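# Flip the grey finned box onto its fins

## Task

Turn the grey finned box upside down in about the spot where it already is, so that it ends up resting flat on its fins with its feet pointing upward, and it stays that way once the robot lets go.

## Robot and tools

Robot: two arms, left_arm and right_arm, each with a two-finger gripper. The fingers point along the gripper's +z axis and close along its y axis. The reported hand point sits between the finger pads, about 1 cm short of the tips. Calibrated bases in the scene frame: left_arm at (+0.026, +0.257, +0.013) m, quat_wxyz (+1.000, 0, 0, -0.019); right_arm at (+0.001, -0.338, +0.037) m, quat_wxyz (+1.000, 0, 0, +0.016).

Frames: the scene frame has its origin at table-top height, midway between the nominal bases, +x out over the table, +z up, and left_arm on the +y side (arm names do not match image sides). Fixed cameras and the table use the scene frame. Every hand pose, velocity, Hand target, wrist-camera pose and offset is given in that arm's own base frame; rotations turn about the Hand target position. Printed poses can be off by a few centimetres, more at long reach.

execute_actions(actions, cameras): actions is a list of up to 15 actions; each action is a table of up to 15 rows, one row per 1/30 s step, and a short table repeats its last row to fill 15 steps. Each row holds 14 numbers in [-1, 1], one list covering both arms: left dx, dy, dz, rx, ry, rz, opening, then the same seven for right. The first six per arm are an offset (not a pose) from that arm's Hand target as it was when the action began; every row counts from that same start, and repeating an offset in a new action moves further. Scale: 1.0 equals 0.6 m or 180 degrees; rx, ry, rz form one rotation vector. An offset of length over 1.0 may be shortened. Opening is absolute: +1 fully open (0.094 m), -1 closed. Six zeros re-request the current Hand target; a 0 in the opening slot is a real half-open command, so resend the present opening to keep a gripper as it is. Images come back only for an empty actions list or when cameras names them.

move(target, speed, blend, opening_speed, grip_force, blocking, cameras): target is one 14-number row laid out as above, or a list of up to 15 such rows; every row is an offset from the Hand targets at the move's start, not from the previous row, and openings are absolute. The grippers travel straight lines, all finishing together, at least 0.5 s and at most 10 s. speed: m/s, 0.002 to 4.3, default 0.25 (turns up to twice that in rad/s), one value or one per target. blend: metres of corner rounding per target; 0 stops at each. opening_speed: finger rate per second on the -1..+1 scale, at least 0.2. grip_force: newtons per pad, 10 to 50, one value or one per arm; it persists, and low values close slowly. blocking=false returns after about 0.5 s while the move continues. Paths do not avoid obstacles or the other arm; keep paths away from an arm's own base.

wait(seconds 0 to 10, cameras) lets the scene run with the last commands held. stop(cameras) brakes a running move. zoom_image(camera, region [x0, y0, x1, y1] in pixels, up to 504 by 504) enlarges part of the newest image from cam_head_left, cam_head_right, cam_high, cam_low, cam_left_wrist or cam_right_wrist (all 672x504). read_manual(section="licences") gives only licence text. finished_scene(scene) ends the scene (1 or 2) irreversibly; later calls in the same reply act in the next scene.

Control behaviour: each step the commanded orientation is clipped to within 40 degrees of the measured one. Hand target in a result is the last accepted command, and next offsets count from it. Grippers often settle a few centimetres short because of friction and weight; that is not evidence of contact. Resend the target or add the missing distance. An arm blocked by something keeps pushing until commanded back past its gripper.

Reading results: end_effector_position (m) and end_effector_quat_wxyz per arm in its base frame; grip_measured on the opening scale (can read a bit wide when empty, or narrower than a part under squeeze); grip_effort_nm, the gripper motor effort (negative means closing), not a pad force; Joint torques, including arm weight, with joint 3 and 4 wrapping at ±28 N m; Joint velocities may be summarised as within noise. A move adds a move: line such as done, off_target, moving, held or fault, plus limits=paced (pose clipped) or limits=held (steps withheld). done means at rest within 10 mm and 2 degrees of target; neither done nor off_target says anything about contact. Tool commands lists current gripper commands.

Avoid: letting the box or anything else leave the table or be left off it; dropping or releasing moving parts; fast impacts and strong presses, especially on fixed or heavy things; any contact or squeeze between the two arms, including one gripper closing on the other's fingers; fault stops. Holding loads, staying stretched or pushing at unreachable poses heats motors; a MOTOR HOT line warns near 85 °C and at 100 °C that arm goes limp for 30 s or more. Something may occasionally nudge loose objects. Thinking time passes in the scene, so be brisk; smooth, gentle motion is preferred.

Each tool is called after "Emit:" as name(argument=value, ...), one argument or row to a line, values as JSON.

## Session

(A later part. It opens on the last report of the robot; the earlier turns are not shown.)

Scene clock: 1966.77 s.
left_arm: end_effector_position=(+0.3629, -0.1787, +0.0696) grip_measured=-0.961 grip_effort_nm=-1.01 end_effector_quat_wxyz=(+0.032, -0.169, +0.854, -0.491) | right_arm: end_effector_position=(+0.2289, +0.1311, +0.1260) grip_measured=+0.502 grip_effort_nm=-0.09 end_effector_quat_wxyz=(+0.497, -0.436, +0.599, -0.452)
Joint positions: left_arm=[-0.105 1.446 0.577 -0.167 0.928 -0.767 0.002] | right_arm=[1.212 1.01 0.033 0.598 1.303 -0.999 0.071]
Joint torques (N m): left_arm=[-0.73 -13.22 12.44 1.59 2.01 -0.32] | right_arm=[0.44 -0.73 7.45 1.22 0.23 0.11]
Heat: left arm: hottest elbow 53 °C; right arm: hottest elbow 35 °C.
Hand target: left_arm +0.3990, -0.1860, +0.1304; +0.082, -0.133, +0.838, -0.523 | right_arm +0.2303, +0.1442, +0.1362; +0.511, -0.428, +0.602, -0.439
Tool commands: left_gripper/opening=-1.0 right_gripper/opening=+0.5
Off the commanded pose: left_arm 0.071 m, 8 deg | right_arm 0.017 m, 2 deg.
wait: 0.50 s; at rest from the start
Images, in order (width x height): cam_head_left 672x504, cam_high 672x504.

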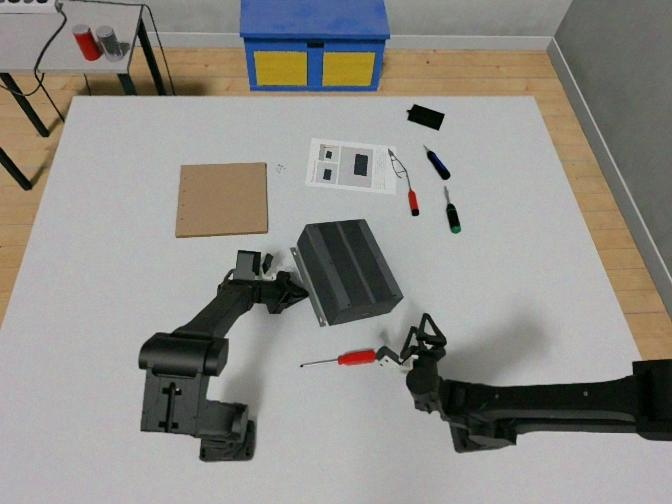

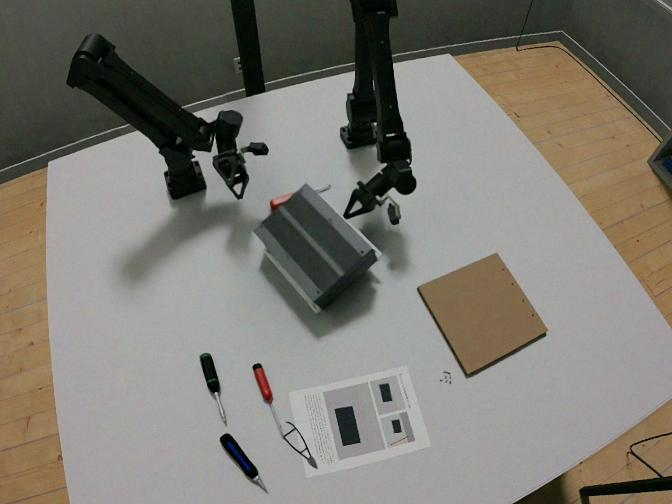

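Emit:
move(
  target=[0.01,0,0.0833,0,0,0,-1.0,0,0,0,0,0,0,0.5],
  speed=0.05,
  cameras=["cam_left_wrist","cam_low"],
)

Scene clock: 1979.10 s.
left_arm: end_effector_position=(+0.3680, -0.1803, +0.1116) grip_measured=-0.961 grip_effort_nm=-1.01 end_effector_quat_wxyz=(+0.027, -0.167, +0.855, -0.490) | right_arm: end_effector_position=(+0.2289, +0.1312, +0.1263) grip_measured=+0.502 grip_effort_nm=-0.09 end_effector_quat_wxyz=(+0.497, -0.435, +0.599, -0.451)
Joint positions: left_arm=[-0.107 1.354 0.644 -0.34 0.93 -0.759 0.002] | right_arm=[1.212 1.008 0.033 0.598 1.303 -0.999 0.071]
Joint torques (N m): left_arm=[-0.03 -12.57 14.6 1.54 2 -0.39] | right_arm=[0.15 -1.44 7.49 1.35 0.22 0.15]
Heat: left arm: hottest elbow 54 °C; right arm: hottest elbow 36 °C.
Hand target: left_arm +0.4050, -0.1860, +0.1805; +0.082, -0.133, +0.838, -0.523 | right_arm +0.2303, +0.1438, +0.1362; +0.511, -0.428, +0.602, -0.440
Off the commanded pose: left_arm 0.078 m, 9 deg | right_arm 0.016 m, 2 deg.
move: off_target (left_arm, right_arm)
Images, in order (width x height): cam_low 672x504, cam_left_wrist 672x504.

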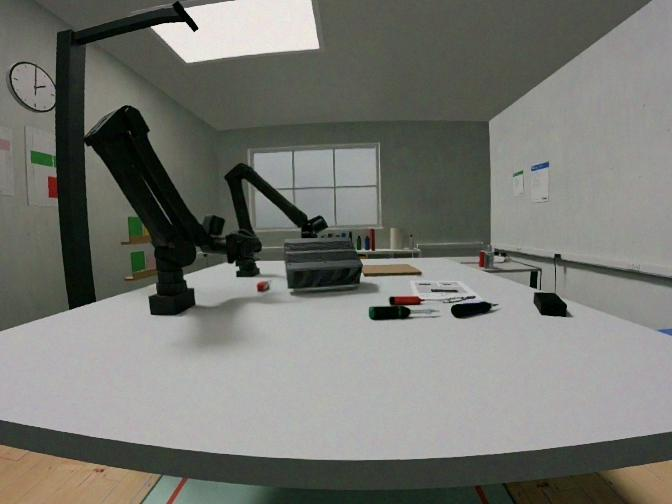

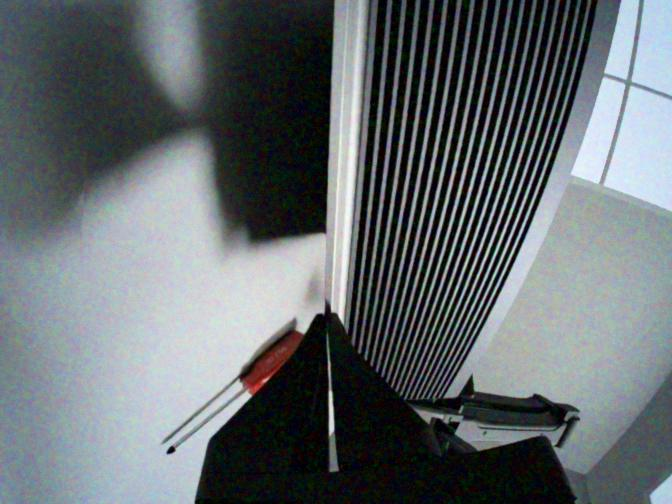

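Emit:
move(
  target=[0.0,0.0,0.06,0.0786,0.0277,0,-1.0,0,0,0,0,0,0,0.5],
  speed=0.05,
  cameras=["cam_left_wrist","cam_low"],
)

Scene clock: 1989.13 s.
left_arm: end_effector_position=(+0.3727, -0.1803, +0.1464) grip_measured=-0.961 grip_effort_nm=-1.01 end_effector_quat_wxyz=(+0.001, -0.165, +0.911, -0.377) | right_arm: end_effector_position=(+0.2289, +0.1312, +0.1263) grip_measured=+0.502 grip_effort_nm=-0.09 end_effector_quat_wxyz=(+0.497, -0.435, +0.599, -0.451)
Joint positions: left_arm=[-0.17 1.315 0.845 -0.775 0.715 -0.651 0.002] | right_arm=[1.212 1.008 0.033 0.598 1.303 -0.999 0.071]
Joint torques (N m): left_arm=[-0.15 -13.1 15.58 0.99 1.37 -0.33] | right_arm=[0.73 -1.32 7.41 1.62 0.26 0.16]
Heat: left arm: hottest elbow 56 °C; right arm: hottest elbow 36 °C.
Hand target: left_arm +0.4051, -0.1859, +0.2164; +0.061, -0.145, +0.899, -0.410 | right_arm +0.2303, +0.1438, +0.1362; +0.511, -0.428, +0.602, -0.440
Off the commanded pose: left_arm 0.077 m, 8 deg | right_arm 0.016 m, 2 deg.
move: off_target (left_arm, right_arm)
Images, in order (width x height): cam_low 672x504, cam_left_wrist 672x504.

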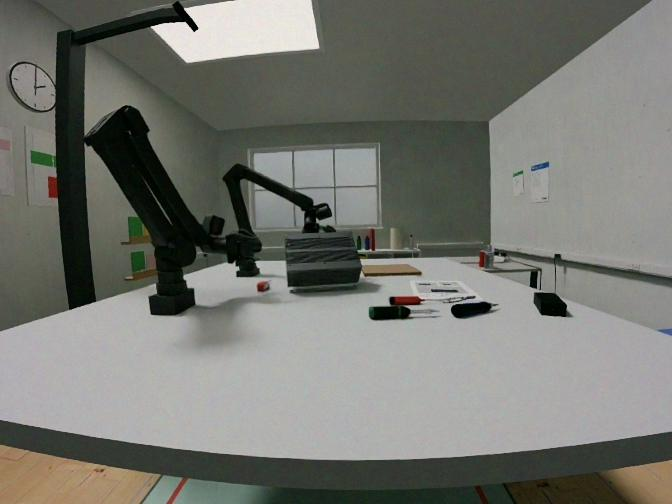

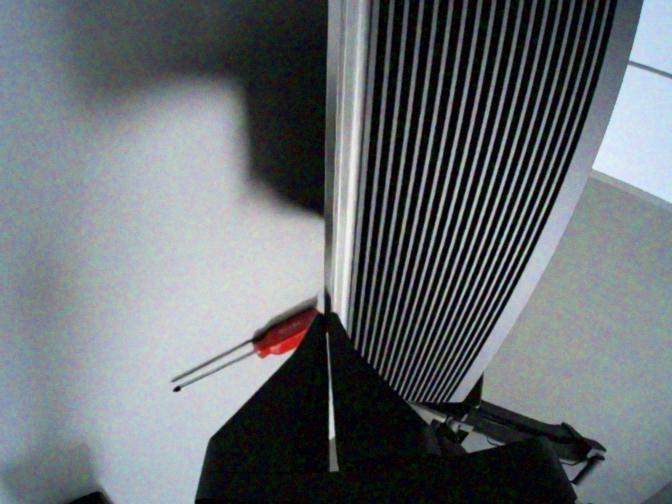

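Emit:
move(
  target=[0.0,0.0,0.005,0.0871,0.0364,0,-1.0,0,0,0,0,0,0,0.5],
  speed=0.06,
  cameras=["cam_left_wrist","cam_low"],
)

Scene clock: 2019.00 s.
left_arm: end_effector_position=(+0.3755, -0.1802, +0.1721) grip_measured=-0.961 grip_effort_nm=-1.01 end_effector_quat_wxyz=(-0.012, -0.161, +0.954, -0.252) | right_arm: end_effector_position=(+0.2289, +0.1312, +0.1263) grip_measured=+0.502 grip_effort_nm=-0.09 end_effector_quat_wxyz=(+0.497, -0.435, +0.599, -0.451)
Joint positions: left_arm=[-0.255 1.336 1.021 -1.054 0.472 -0.639 0.002] | right_arm=[1.212 1.008 0.033 0.598 1.303 -0.999 0.071]
Joint torques (N m): left_arm=[-0.03 -10.05 15.79 0.5 0.62 -0.3] | right_arm=[0.03 -0.56 7.32 1.58 0.21 0.16]
Heat: left arm: hottest elbow 56 °C; right arm: hottest elbow 37 °C.
Hand target: left_arm +0.4050, -0.1860, +0.2194; +0.029, -0.158, +0.948, -0.274 | right_arm +0.2303, +0.1438, +0.1362; +0.511, -0.428, +0.602, -0.440
Off the commanded pose: left_arm 0.056 m, 5 deg | right_arm 0.016 m, 2 deg.
move: off_target (left_arm, right_arm)
Images, in order (width x height): cam_low 672x504, cam_left_wrist 672x504.

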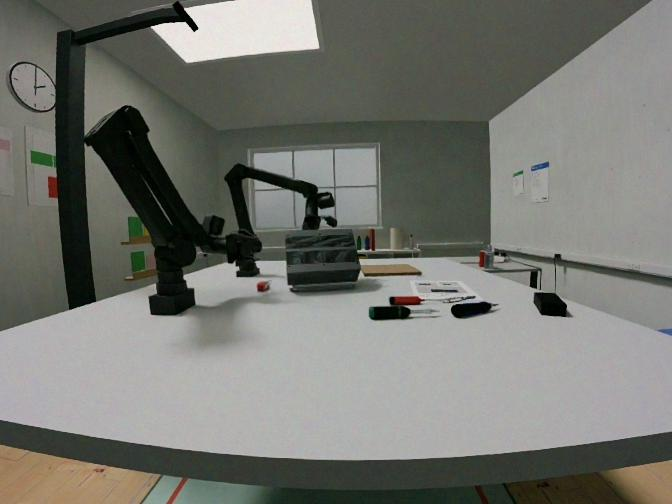

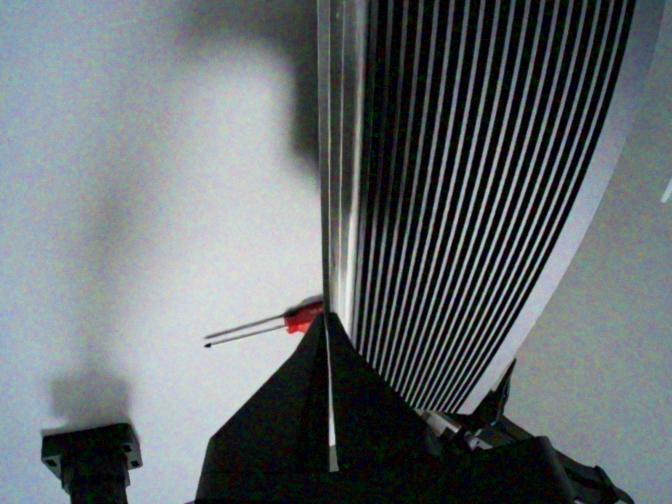

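Emit:
move(
  target=[
    [0.0,0.0,0.005,0.0778,0.0298,0,-1.0,0,0,0,0,0,0,0.5],
    [0.0,0.0,0.01,0.145,0.0557,0,-1.0,0,0,0,0,0,0,0.5],
  ],
  speed=0.06,
  blend=0.02,
  cameras=["cam_left_wrist","cam_low","cam_high"],
)

Scene clock: 2036.73 s.
left_arm: end_effector_position=(+0.3854, -0.1854, +0.1886) grip_measured=-0.971 grip_effort_nm=-1.00 end_effector_quat_wxyz=(-0.049, -0.151, +0.987, -0.029) | right_arm: end_effector_position=(+0.2289, +0.1312, +0.1263) grip_measured=+0.502 grip_effort_nm=-0.09 end_effector_quat_wxyz=(+0.497, -0.435, +0.599, -0.451)
Joint positions: left_arm=[-0.406 1.508 1.304 -1.418 0.101 -0.707 0.001] | right_arm=[1.212 1.008 0.033 0.598 1.303 -0.999 0.071]
Joint torques (N m): left_arm=[0.15 -12.1 14.75 -0.66 -0.5 -0.53] | right_arm=[0.21 -0.91 7.36 1.54 0.22 0.14]
Heat: left arm: hottest elbow 62 °C; right arm: hottest elbow 37 °C.
Hand target: left_arm +0.4051, -0.1860, +0.2256; -0.018, -0.171, +0.984, -0.039 | right_arm +0.2303, +0.1438, +0.1362; +0.511, -0.428, +0.602, -0.440
Off the commanded pose: left_arm 0.042 m, 4 deg | right_arm 0.016 m, 2 deg.
move: off_target (left_arm, right_arm)
Images, in order (width x height): cam_high 672x504, cam_low 672x504, cam_left_wrist 672x504.

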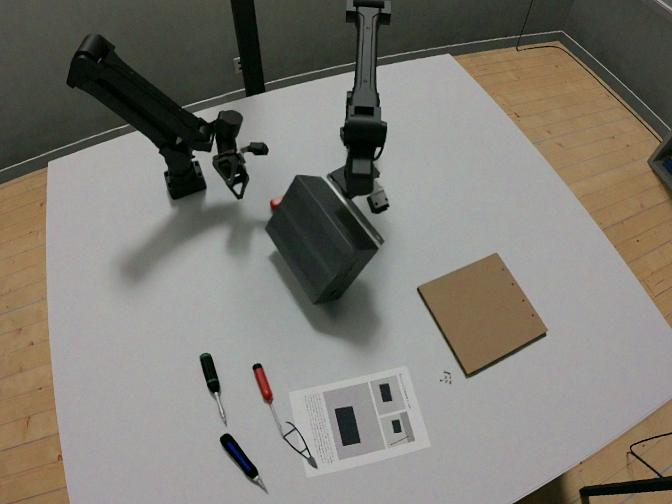

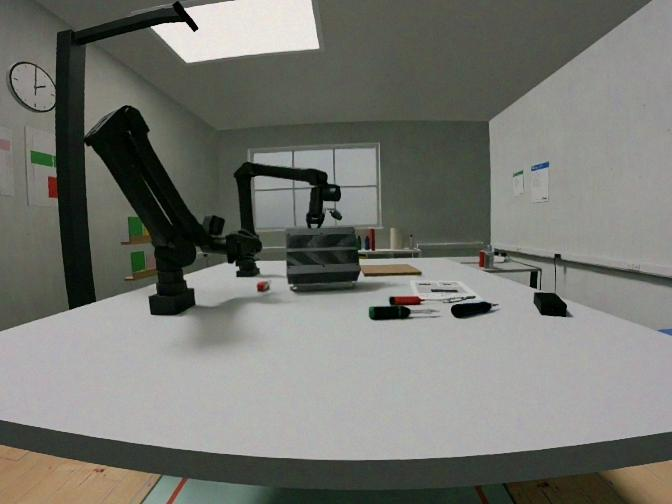

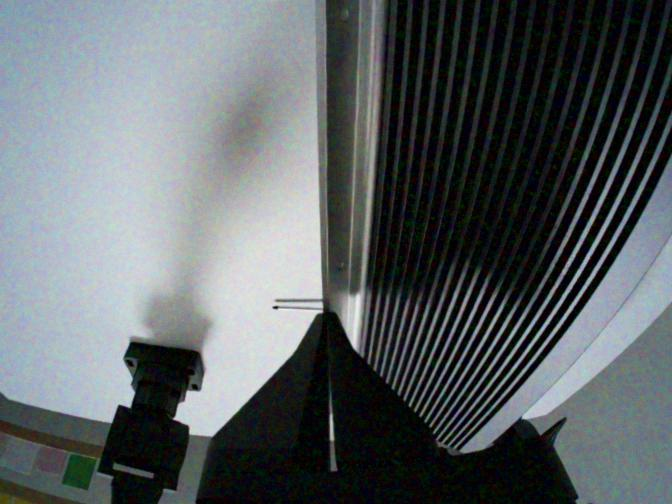

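Emit:
zoom_image(
  camera="cam_low",
  region=[250, 200, 400, 310],
)

Emit:
zoom_image(
  camera="cam_high",
  region=[240, 150, 420, 320],
)

Scaled by 3.360.

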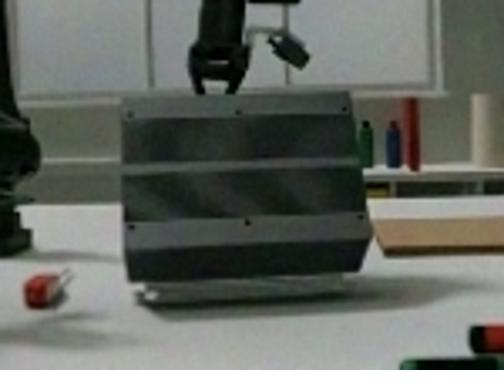

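Scaled by 2.800.

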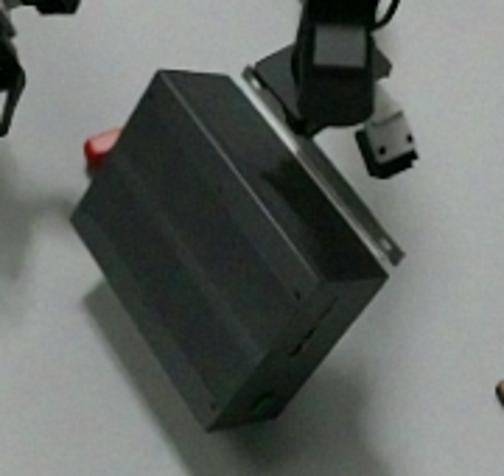

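Emit:
zoom_image(
  camera="cam_left_wrist",
  region=[270, 240, 420, 370],
)

Scaled by 3.360 from the camera's 672x504 image, which has a finer 960x720 frame.

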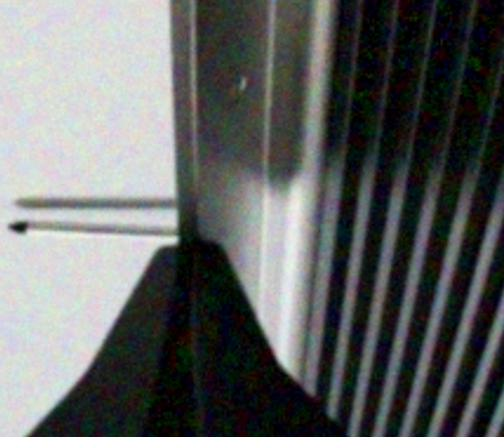

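Emit:
move(
  target=[0.03,-0.08,-0.03,0,0,0,-1.0,0,0,0,0,0,0,0.5],
  speed=0.05,
  cameras=["cam_left_wrist","cam_low"],
)

Scene clock: 2096.83 s.
left_arm: end_effector_position=(+0.3971, -0.2336, +0.2126) grip_measured=-0.971 grip_effort_nm=-1.01 end_effector_quat_wxyz=(-0.028, -0.142, +0.989, -0.043) | right_arm: end_effector_position=(+0.2289, +0.1312, +0.1263) grip_measured=+0.502 grip_effort_nm=-0.09 end_effector_quat_wxyz=(+0.497, -0.435, +0.599, -0.451)
Joint positions: left_arm=[-0.492 1.547 1.412 -1.432 0.103 -0.778 0.001] | right_arm=[1.212 1.008 0.033 0.598 1.303 -0.999 0.071]
Joint torques (N m): left_arm=[0.79 -8.06 11.93 1.36 -0.64 -0.6] | right_arm=[0.03 -0.73 7.54 1.58 0.19 0.11]
Heat: left arm: hottest elbow 57 °C; right arm: hottest elbow 37 °C.
Hand target: left_arm +0.4231, -0.2339, +0.2074; -0.018, -0.171, +0.984, -0.039 | right_arm +0.2303, +0.1438, +0.1362; +0.511, -0.428, +0.602, -0.440
Off the commanded pose: left_arm 0.027 m, 4 deg | right_arm 0.016 m, 2 deg.
move: off_target (left_arm, right_arm)
Images, in order (width x height): cam_low 672x504, cam_left_wrist 672x504.

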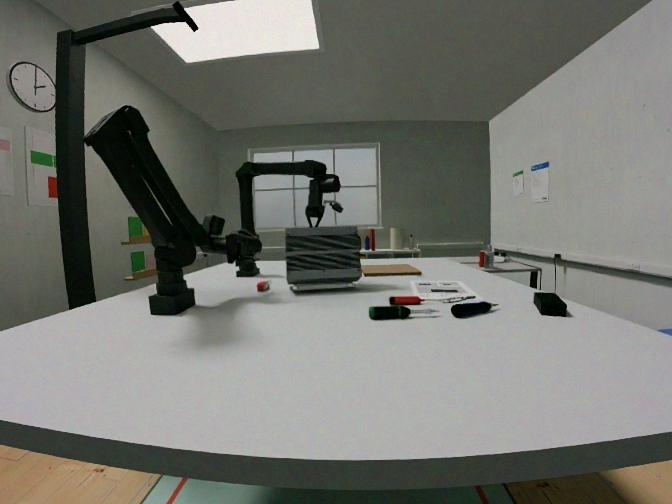

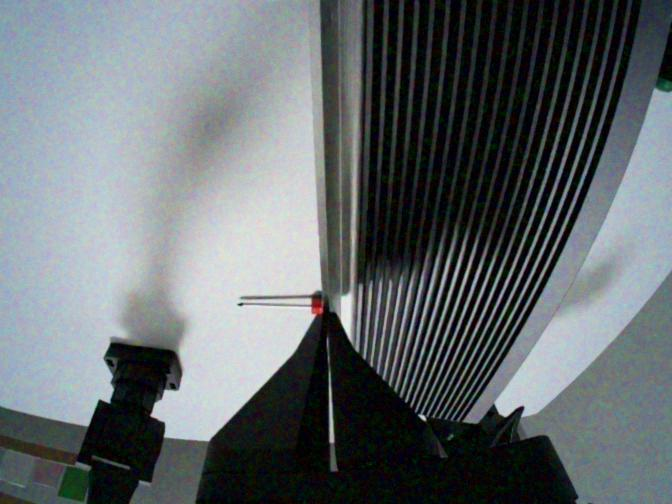

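Emit:
move(
  target=[0.04,-0.12,-0.005,0.0415,0.0159,0,-1.0,0,0,0,0,0,0,0.5],
  speed=0.03,
  cameras=["cam_left_wrist","cam_low","cam_high"],
)

Scene clock: 2111.00 s.
left_arm: end_effector_position=(+0.4299, -0.3132, +0.2232) grip_measured=-0.971 grip_effort_nm=-1.01 end_effector_quat_wxyz=(-0.025, -0.142, +0.990, +0.007) | right_arm: end_effector_position=(+0.2289, +0.1312, +0.1263) grip_measured=+0.502 grip_effort_nm=-0.09 end_effector_quat_wxyz=(+0.497, -0.435, +0.599, -0.451)
Joint positions: left_arm=[-0.621 1.766 1.718 -1.57 0.025 -0.905 0.001] | right_arm=[1.212 1.008 0.033 0.598 1.303 -0.999 0.071]
Joint torques (N m): left_arm=[1.08 -11.58 10.39 0.2 -0.9 -0.62] | right_arm=[0.85 -0.32 7.31 1.48 0.19 0.14]
Heat: left arm: hottest elbow 58 °C; right arm: hottest elbow 37 °C.
Hand target: left_arm +0.4470, -0.3060, +0.2044; -0.032, -0.172, +0.984, +0.030 | right_arm +0.2303, +0.1438, +0.1362; +0.511, -0.428, +0.602, -0.440
Off the commanded pose: left_arm 0.026 m, 4 deg | right_arm 0.016 m, 2 deg.
move: off_target (left_arm, right_arm)
Images, in order (width x height): cam_high 672x504, cam_low 672x504, cam_left_wrist 672x504.

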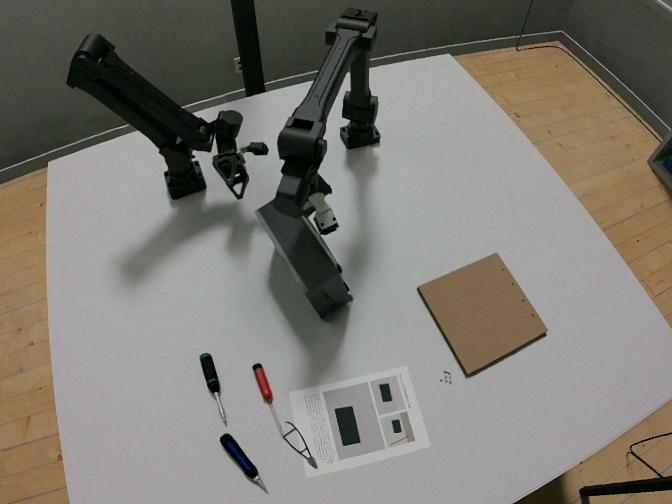

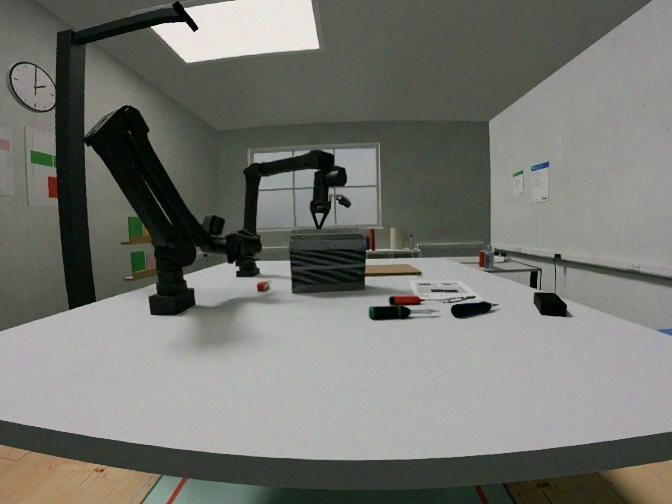

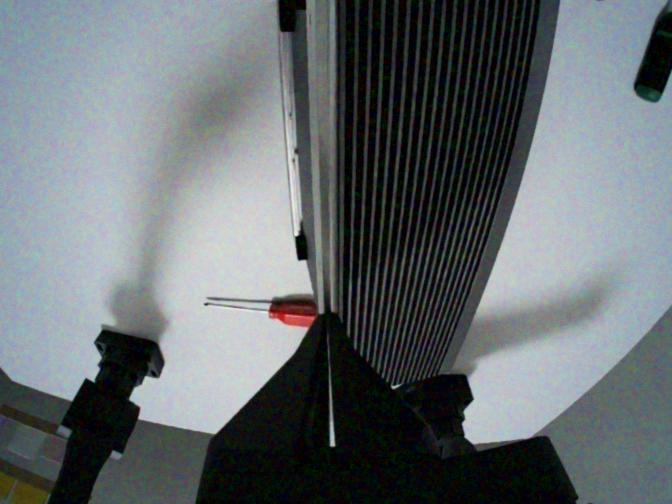

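Emit:
execute_actions(
  actions=[],
)

Scene clock: 2150.77 s.
left_arm: end_effector_position=(+0.4299, -0.3132, +0.2233) grip_measured=-0.971 grip_effort_nm=-1.01 end_effector_quat_wxyz=(-0.025, -0.142, +0.990, +0.007) | right_arm: end_effector_position=(+0.2289, +0.1312, +0.1263) grip_measured=+0.502 grip_effort_nm=-0.09 end_effector_quat_wxyz=(+0.497, -0.435, +0.599, -0.451)
Joint positions: left_arm=[-0.621 1.766 1.719 -1.57 0.025 -0.905 0.001] | right_arm=[1.212 1.008 0.033 0.598 1.303 -0.999 0.071]
Joint velocities: within noise
Joint torques (N m): left_arm=[1.08 -11.34 10.37 0.13 -0.91 -0.62] | right_arm=[1.08 -0.67 7.38 1.63 0.2 0.14]
Heat: left arm: hottest elbow 53 °C; right arm: hottest elbow 37 °C.
Hand target: left_arm +0.4470, -0.3060, +0.2046; -0.032, -0.173, +0.984, +0.030 | right_arm +0.2303, +0.1438, +0.1362; +0.511, -0.428, +0.602, -0.440
Tool commands: left_gripper/opening=-1.0 right_gripper/opening=+0.5
Off the commanded pose: left_arm 0.027 m, 4 deg | right_arm 0.016 m, 2 deg.

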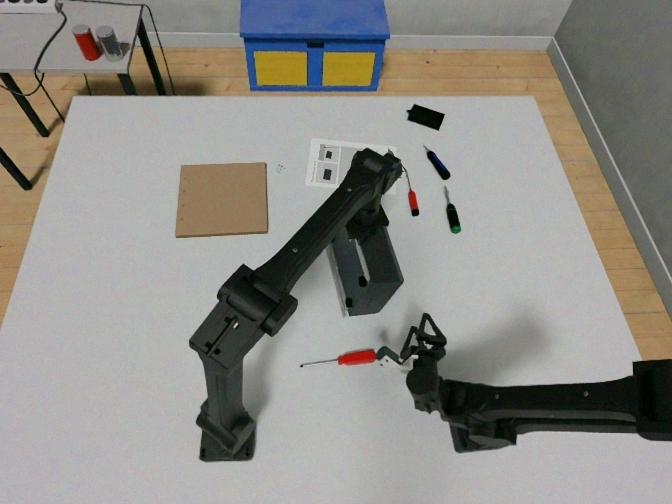

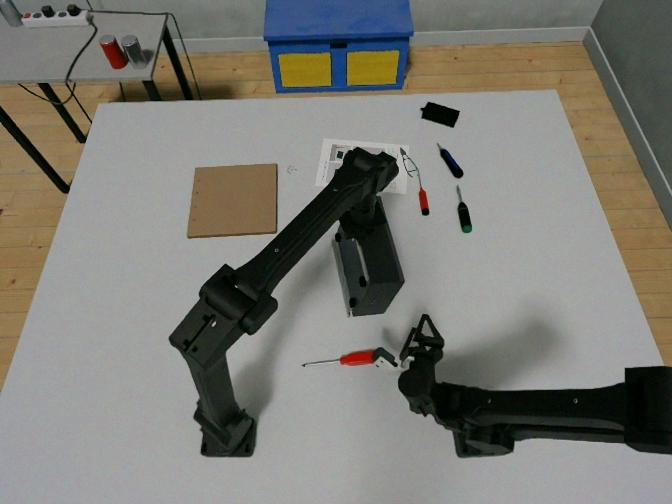

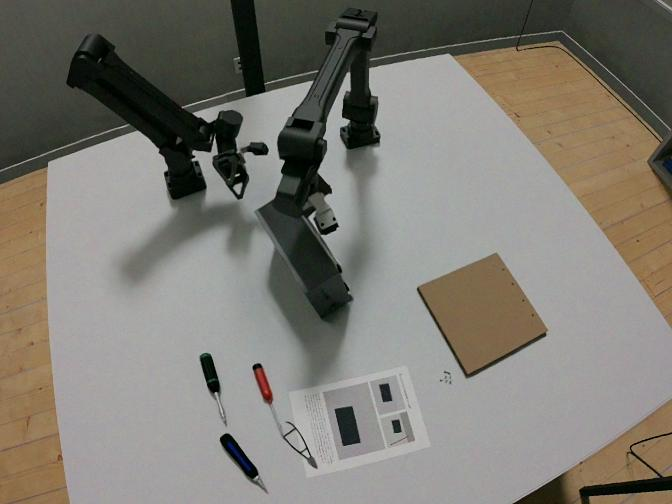

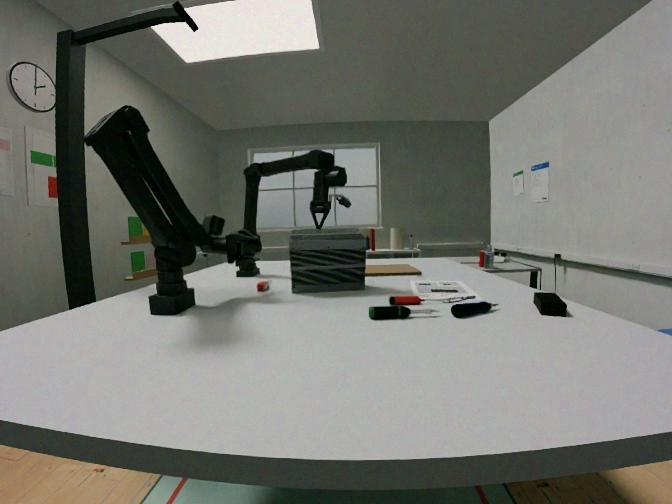

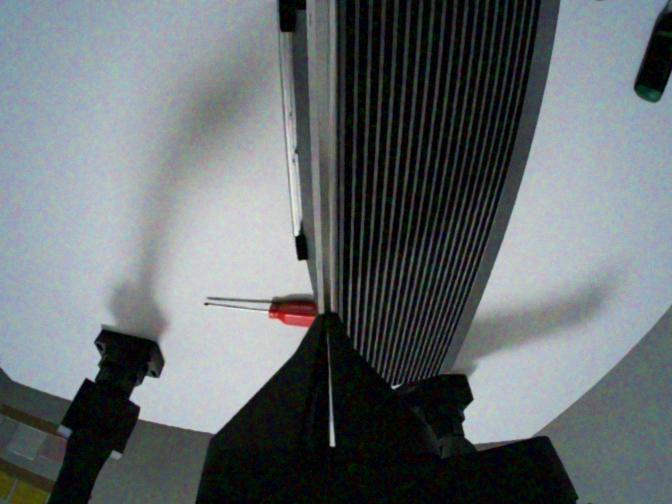

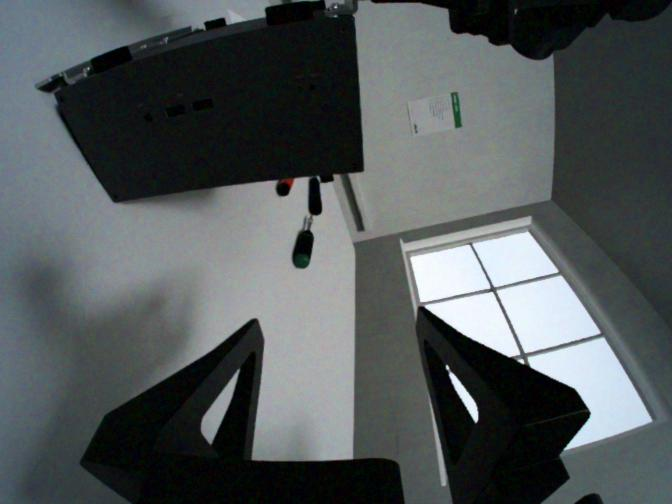

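Emit:
zoom_image(
  camera="cam_left_wrist",
  region=[240, 200, 440, 350],
)

Emit:
zoom_image(
  camera="cam_low",
  region=[250, 140, 410, 310],
)

Emit:
zoom_image(
  camera="cam_high",
  region=[230, 140, 380, 330],
)

Scaled by 2.520 from the camera's 672x504 image, which has a finer 960x720 frame.

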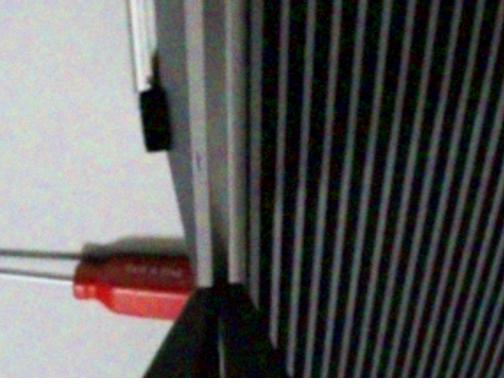

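Scaled by 2.965.

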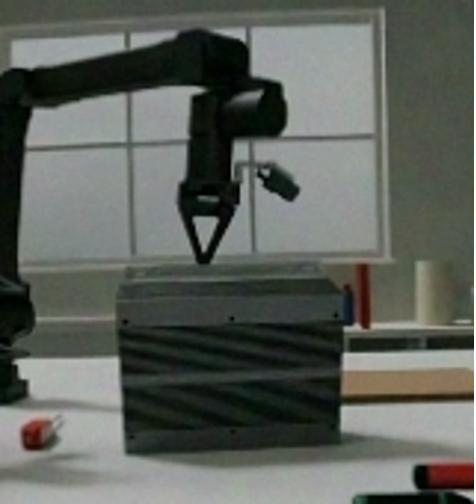

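Scaled by 2.653.

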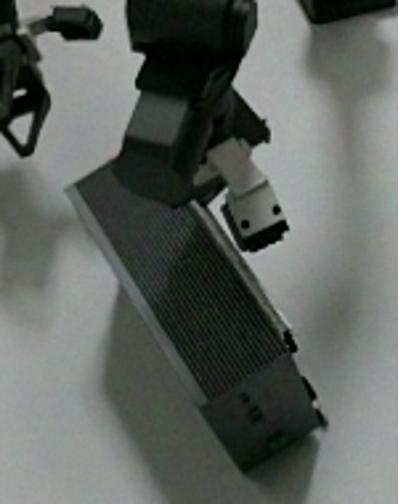

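Emit:
zoom_image(
  camera="cam_right_wrist",
  region=[0, 0, 420, 300],
)

Emit:
zoom_image(
  camera="cam_head_left",
  region=[290, 180, 490, 380],
)

Emit:
zoom_image(
  camera="cam_head_right",
  region=[290, 180, 490, 380],
)

Scaled by 1.200 from the camera's 672x504 image, which has a finer 960x720 frame.

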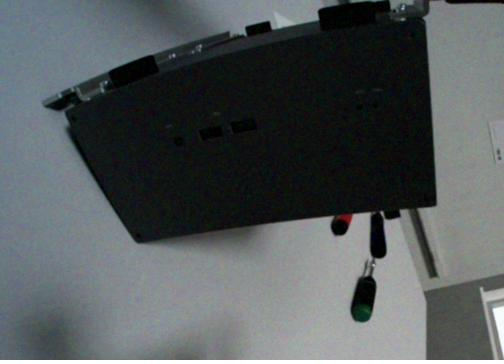

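Scaled by 2.520.

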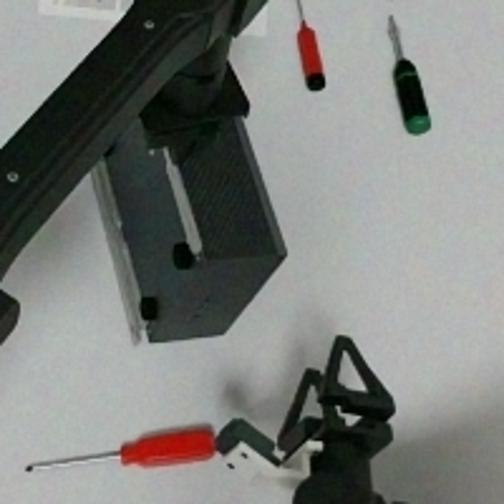

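Scaled by 2.520.

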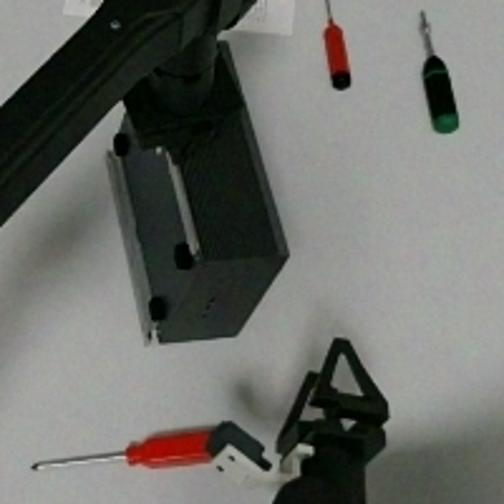

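Emit:
move(
  target=[0,0,0,0,0,0,-1, 0.033,-0.24,0.19,0,0,0,0.5],
  speed=0.15,
)

Emit:
move(
  target=[0,0,0,0,0,0,-1, 0.08,0,0.05,0.166,0.184,-0.161,-1],
  speed=0.2,
  cameras=["cam_head_right","cam_high"],
)

Scene clock: 2413.93 s.
left_arm: end_effector_position=(+0.4299, -0.3132, +0.2231) grip_measured=-0.971 grip_effort_nm=-1.01 end_effector_quat_wxyz=(-0.025, -0.142, +0.990, +0.007) | right_arm: end_effector_position=(+0.2361, +0.0994, +0.1660) grip_measured=+0.502 grip_effort_nm=-0.09 end_effector_quat_wxyz=(+0.529, -0.400, +0.601, -0.447)
Joint positions: left_arm=[-0.621 1.766 1.719 -1.57 0.025 -0.905 0.001] | right_arm=[1.086 0.606 -0.008 0.499 1.198 -1.18 0.071]
Joint torques (N m): left_arm=[0.91 -11.28 10.36 0.16 -0.91 -0.63] | right_arm=[0.67 3.37 7.8 2.22 0.18 0.17]
Heat: left arm: hottest elbow 50 °C; right arm: hottest elbow 38 °C.
Hand target: left_arm +0.4470, -0.3061, +0.2044; -0.032, -0.173, +0.984, +0.030 | right_arm +0.2354, +0.1040, +0.1692; +0.537, -0.396, +0.601, -0.440 (not the last commanded pose)
Off the commanded pose: left_arm 0.026 m, 4 deg | right_arm 0.131 m, 4 deg.
move: held (right_arm; a check stopped the path), off_target (left_arm); limits=held
pose unreachable (right arm): on one or more control steps of this call, first in action 0 (counted from 0), this arm could not follow its commanded pose, so it was not sent that pose on those steps. It may still have moved: this result reports where it is.
cause: moving toward the commanded pose would bring two parts of the arm too close to each other (its shoulder (the part past joint 1) and its forearm (the part past joint 3), with joints 2 (shoulder) and 3 (elbow) between them, under 1 mm apart when it was first held).

Scene clock: 2417.13 s.
left_arm: end_effector_position=(+0.4299, -0.3132, +0.2231) grip_measured=-0.971 grip_effort_nm=-1.01 end_effector_quat_wxyz=(-0.025, -0.142, +0.990, +0.007) | right_arm: end_effector_position=(+0.2724, +0.0982, +0.1807) grip_measured=-0.986 grip_effort_nm=-0.76 end_effector_quat_wxyz=(+0.293, -0.213, +0.892, -0.271)
Joint positions: left_arm=[-0.621 1.766 1.719 -1.57 0.025 -0.905 0.001] | right_arm=[0.785 0.895 0.635 -1.029 0.783 0.2 0.001]
Joint torques (N m): left_arm=[1.03 -11.34 10.32 0.12 -0.9 -0.62] | right_arm=[-1.44 -1.61 11.63 0.72 0.35 0.12]
Heat: left arm: hottest elbow 50 °C; right arm: hottest elbow 39 °C.
Hand target: left_arm +0.4470, -0.3061, +0.2044; -0.032, -0.173, +0.984, +0.030 | right_arm +0.2834, +0.1040, +0.1991; +0.305, -0.195, +0.894, -0.263
Off the commanded pose: left_arm 0.026 m, 4 deg | right_arm 0.022 m, 3 deg.
move: off_target (left_arm, right_arm)
Images, in order (width x height): cam_head_right 672x504, cam_high 672x504.

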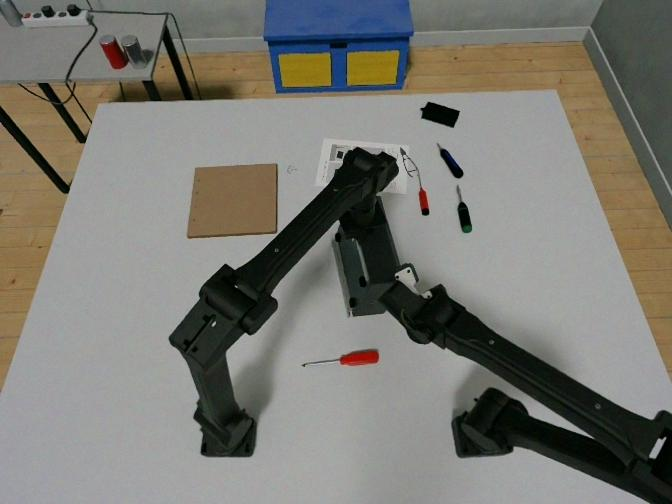

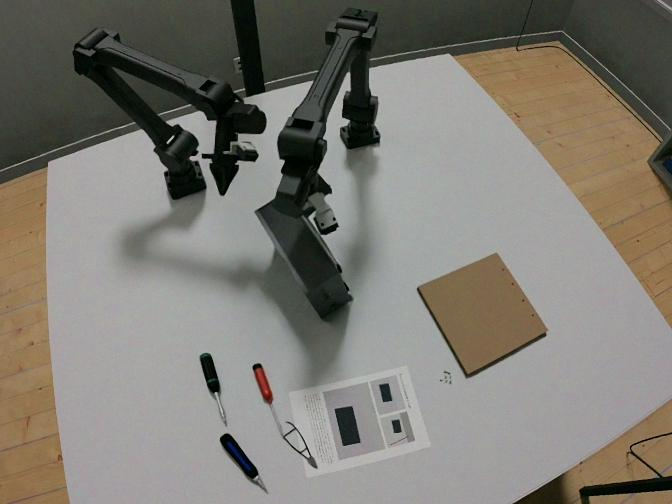

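Emit:
move(
  target=[0,0,0,0,0,0,-1, 0.05,-0.22,0.06,0.166,0.184,-0.161,-1],
  speed=0.15,
  cameras=["cam_head_right","cam_right_wrist"],
)

Scene clock: 2427.07 s.
left_arm: end_effector_position=(+0.4299, -0.3132, +0.2231) grip_measured=-0.971 grip_effort_nm=-1.01 end_effector_quat_wxyz=(-0.025, -0.142, +0.990, +0.007) | right_arm: end_effector_position=(+0.3010, -0.0239, +0.2192) grip_measured=-0.986 grip_effort_nm=-0.76 end_effector_quat_wxyz=(-0.007, +0.044, +0.998, -0.032)
Joint positions: left_arm=[-0.621 1.766 1.719 -1.57 0.025 -0.905 0.001] | right_arm=[-0.041 1.139 1.044 -1.49 0.063 0.048 0.001]
Joint torques (N m): left_arm=[1.08 -11.16 10.39 0.13 -0.9 -0.62] | right_arm=[-2.61 -4.72 11.54 0.34 -0.07 -0.09]
Heat: left arm: hottest elbow 50 °C; right arm: hottest elbow 41 °C.
Hand target: left_arm +0.4470, -0.3061, +0.2044; -0.032, -0.173, +0.984, +0.030 | right_arm +0.3134, -0.0280, +0.2352; +0.008, +0.047, +0.998, -0.030
Off the commanded pose: left_arm 0.026 m, 4 deg | right_arm 0.021 m, 2 deg.
move: off_target (left_arm, right_arm)
Images, in order (width x height): cam_head_right 672x504, cam_right_wrist 672x504.

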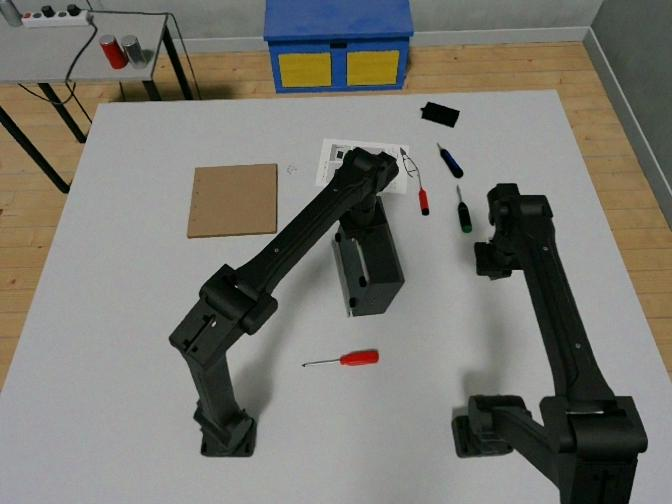

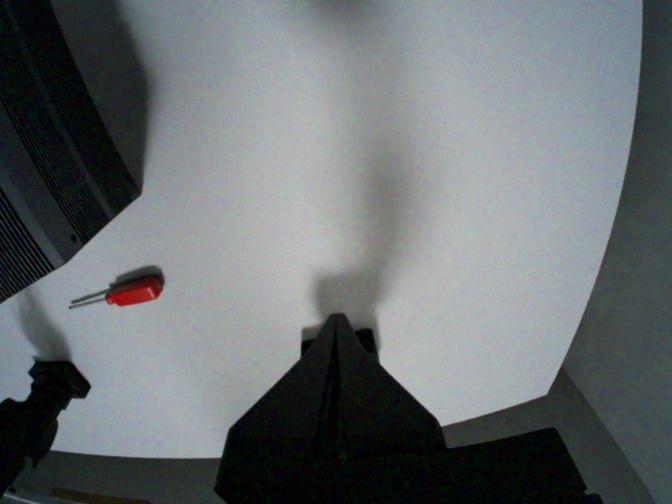

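Emit:
move(
  target=[0,0,0,0,0,0,-1, 0.228,0.147,-0.12,0.297,0.015,0.0765,-1],
  speed=0.12,
  cameras=["cam_head_right","cam_right_wrist","cam_low"],
)

Scene clock: 2472.90 s.
left_arm: end_effector_position=(+0.4299, -0.3132, +0.2231) grip_measured=-0.971 grip_effort_nm=-1.01 end_effector_quat_wxyz=(-0.025, -0.142, +0.990, +0.007) | right_arm: end_effector_position=(+0.4362, +0.0670, +0.1544) grip_measured=-0.986 grip_effort_nm=-0.76 end_effector_quat_wxyz=(-0.048, -0.068, +0.903, +0.422)
Joint positions: left_arm=[-0.621 1.766 1.719 -1.57 0.025 -0.905 0.001] | right_arm=[-0.138 1.72 1.288 -1.505 -0.816 -0.448 0.001]
Joint torques (N m): left_arm=[1.03 -11.22 10.37 0.14 -0.9 -0.63] | right_arm=[-1.61 -12.28 9.85 -0.36 -0.7 -0.2]
Heat: left arm: hottest elbow 50 °C; right arm: hottest elbow 47 °C.
Hand target: left_arm +0.4470, -0.3061, +0.2044; -0.032, -0.173, +0.984, +0.030 | right_arm +0.4502, +0.0602, +0.1630; -0.033, -0.071, +0.903, +0.422
Off the commanded pose: left_arm 0.026 m, 4 deg | right_arm 0.018 m, 2 deg.
move: off_target (left_arm, right_arm)
Images, in order (width x height): cam_head_right 672x504, cam_low 672x504, cam_right_wrist 672x504.

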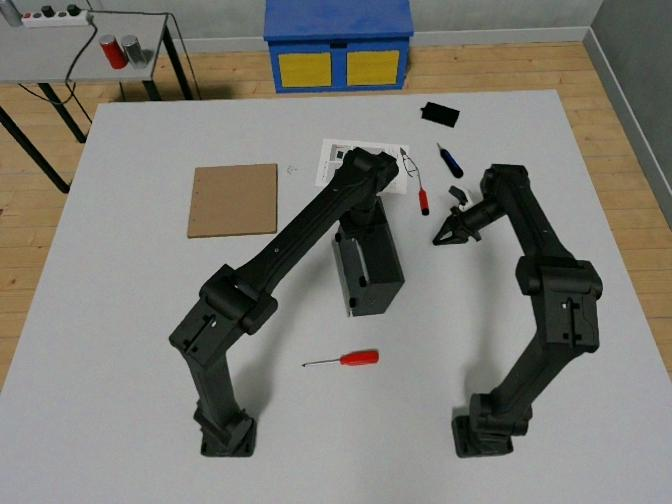

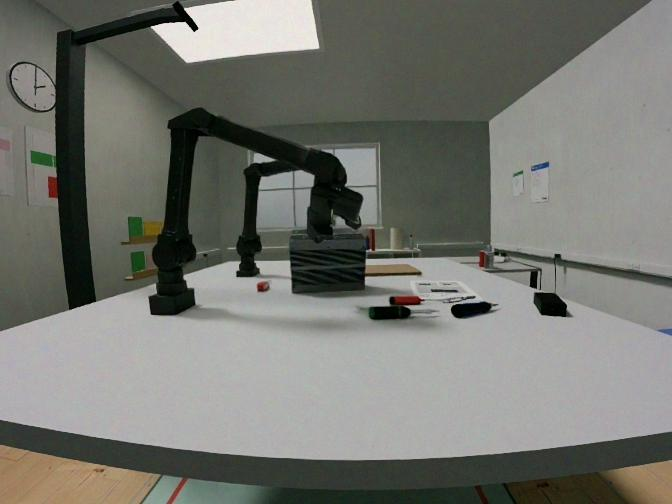

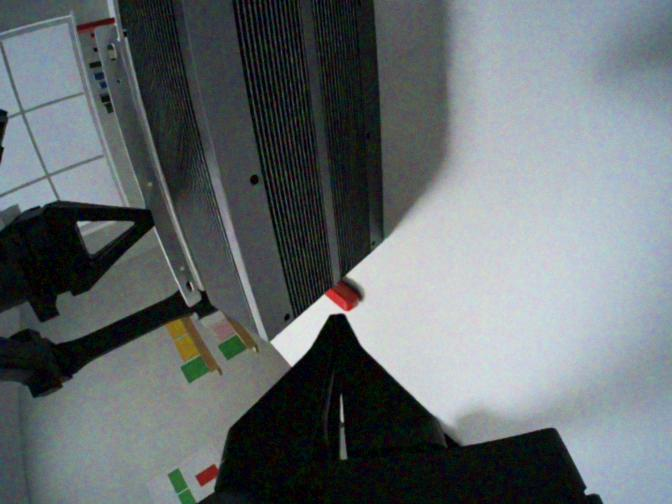

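Emit:
zoom_image(
  camera="cam_right_wrist",
  region=[60, 130, 300, 340],
)

Scaled by 2.100 from the camera's 672x504 image, which has a finer 960x720 frame.

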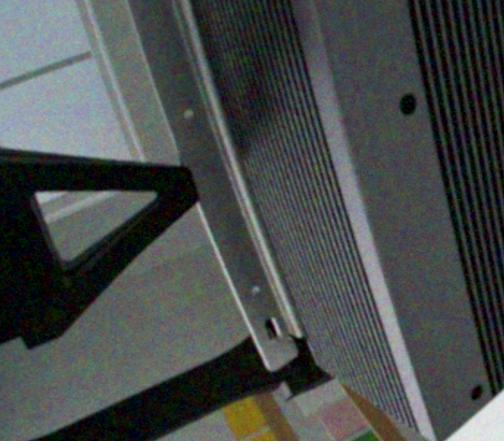

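Emit:
move(
  target=[0,0,0,0,0,0,-1, 0.0,0.145,-0.155,0,0,0,-1],
  speed=0.1,
  cameras=["cam_right_wrist","cam_low"],
)

Scene clock: 2494.83 s.
left_arm: end_effector_position=(+0.4299, -0.3132, +0.2231) grip_measured=-0.971 grip_effort_nm=-1.01 end_effector_quat_wxyz=(-0.025, -0.142, +0.990, +0.007) | right_arm: end_effector_position=(+0.4496, +0.1420, +0.0734) grip_measured=-0.986 grip_effort_nm=-0.76 end_effector_quat_wxyz=(-0.030, -0.070, +0.904, +0.421)
Joint positions: left_arm=[-0.621 1.766 1.719 -1.57 0.025 -0.905 0.001] | right_arm=[0.023 1.795 1.162 -1.085 -0.861 -0.199 0.001]
Joint torques (N m): left_arm=[1.26 -11.28 10.33 0.14 -0.91 -0.62] | right_arm=[0.21 -12.81 6.3 0.66 -0.73 -0.02]
Heat: left arm: hottest elbow 50 °C; right arm: hottest elbow 43 °C.
Hand target: left_arm +0.4470, -0.3061, +0.2044; -0.032, -0.173, +0.984, +0.030 | right_arm +0.4502, +0.1474, +0.0702; -0.033, -0.071, +0.903, +0.422
Off the commanded pose: left_arm 0.026 m, 4 deg | right_arm 0.006 m, 0 deg.
move: off_target (left_arm)
Images, in order (width x height): cam_low 672x504, cam_right_wrist 672x504.

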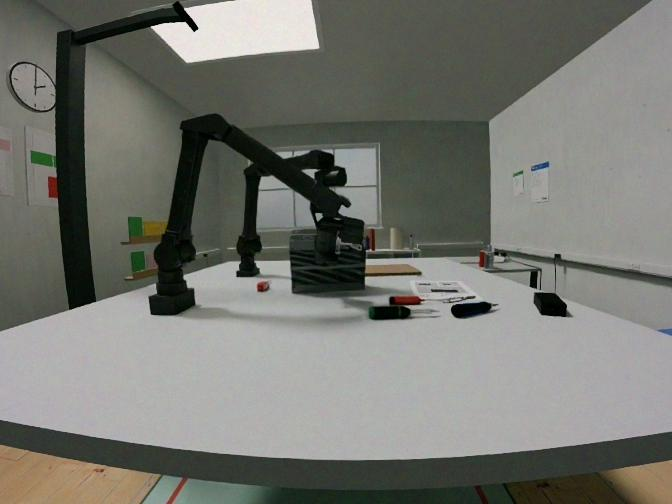

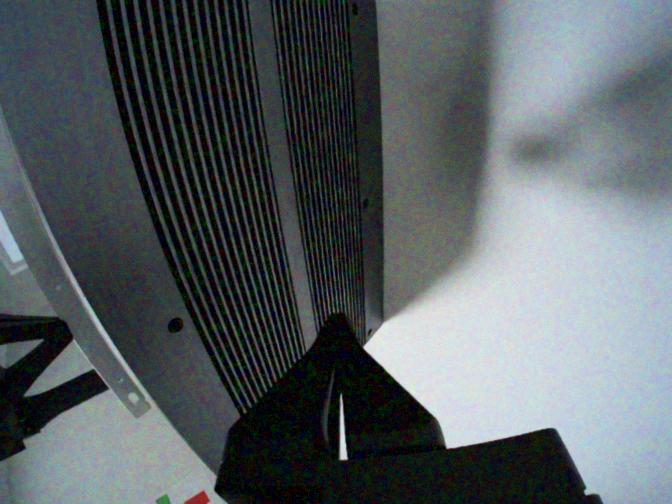

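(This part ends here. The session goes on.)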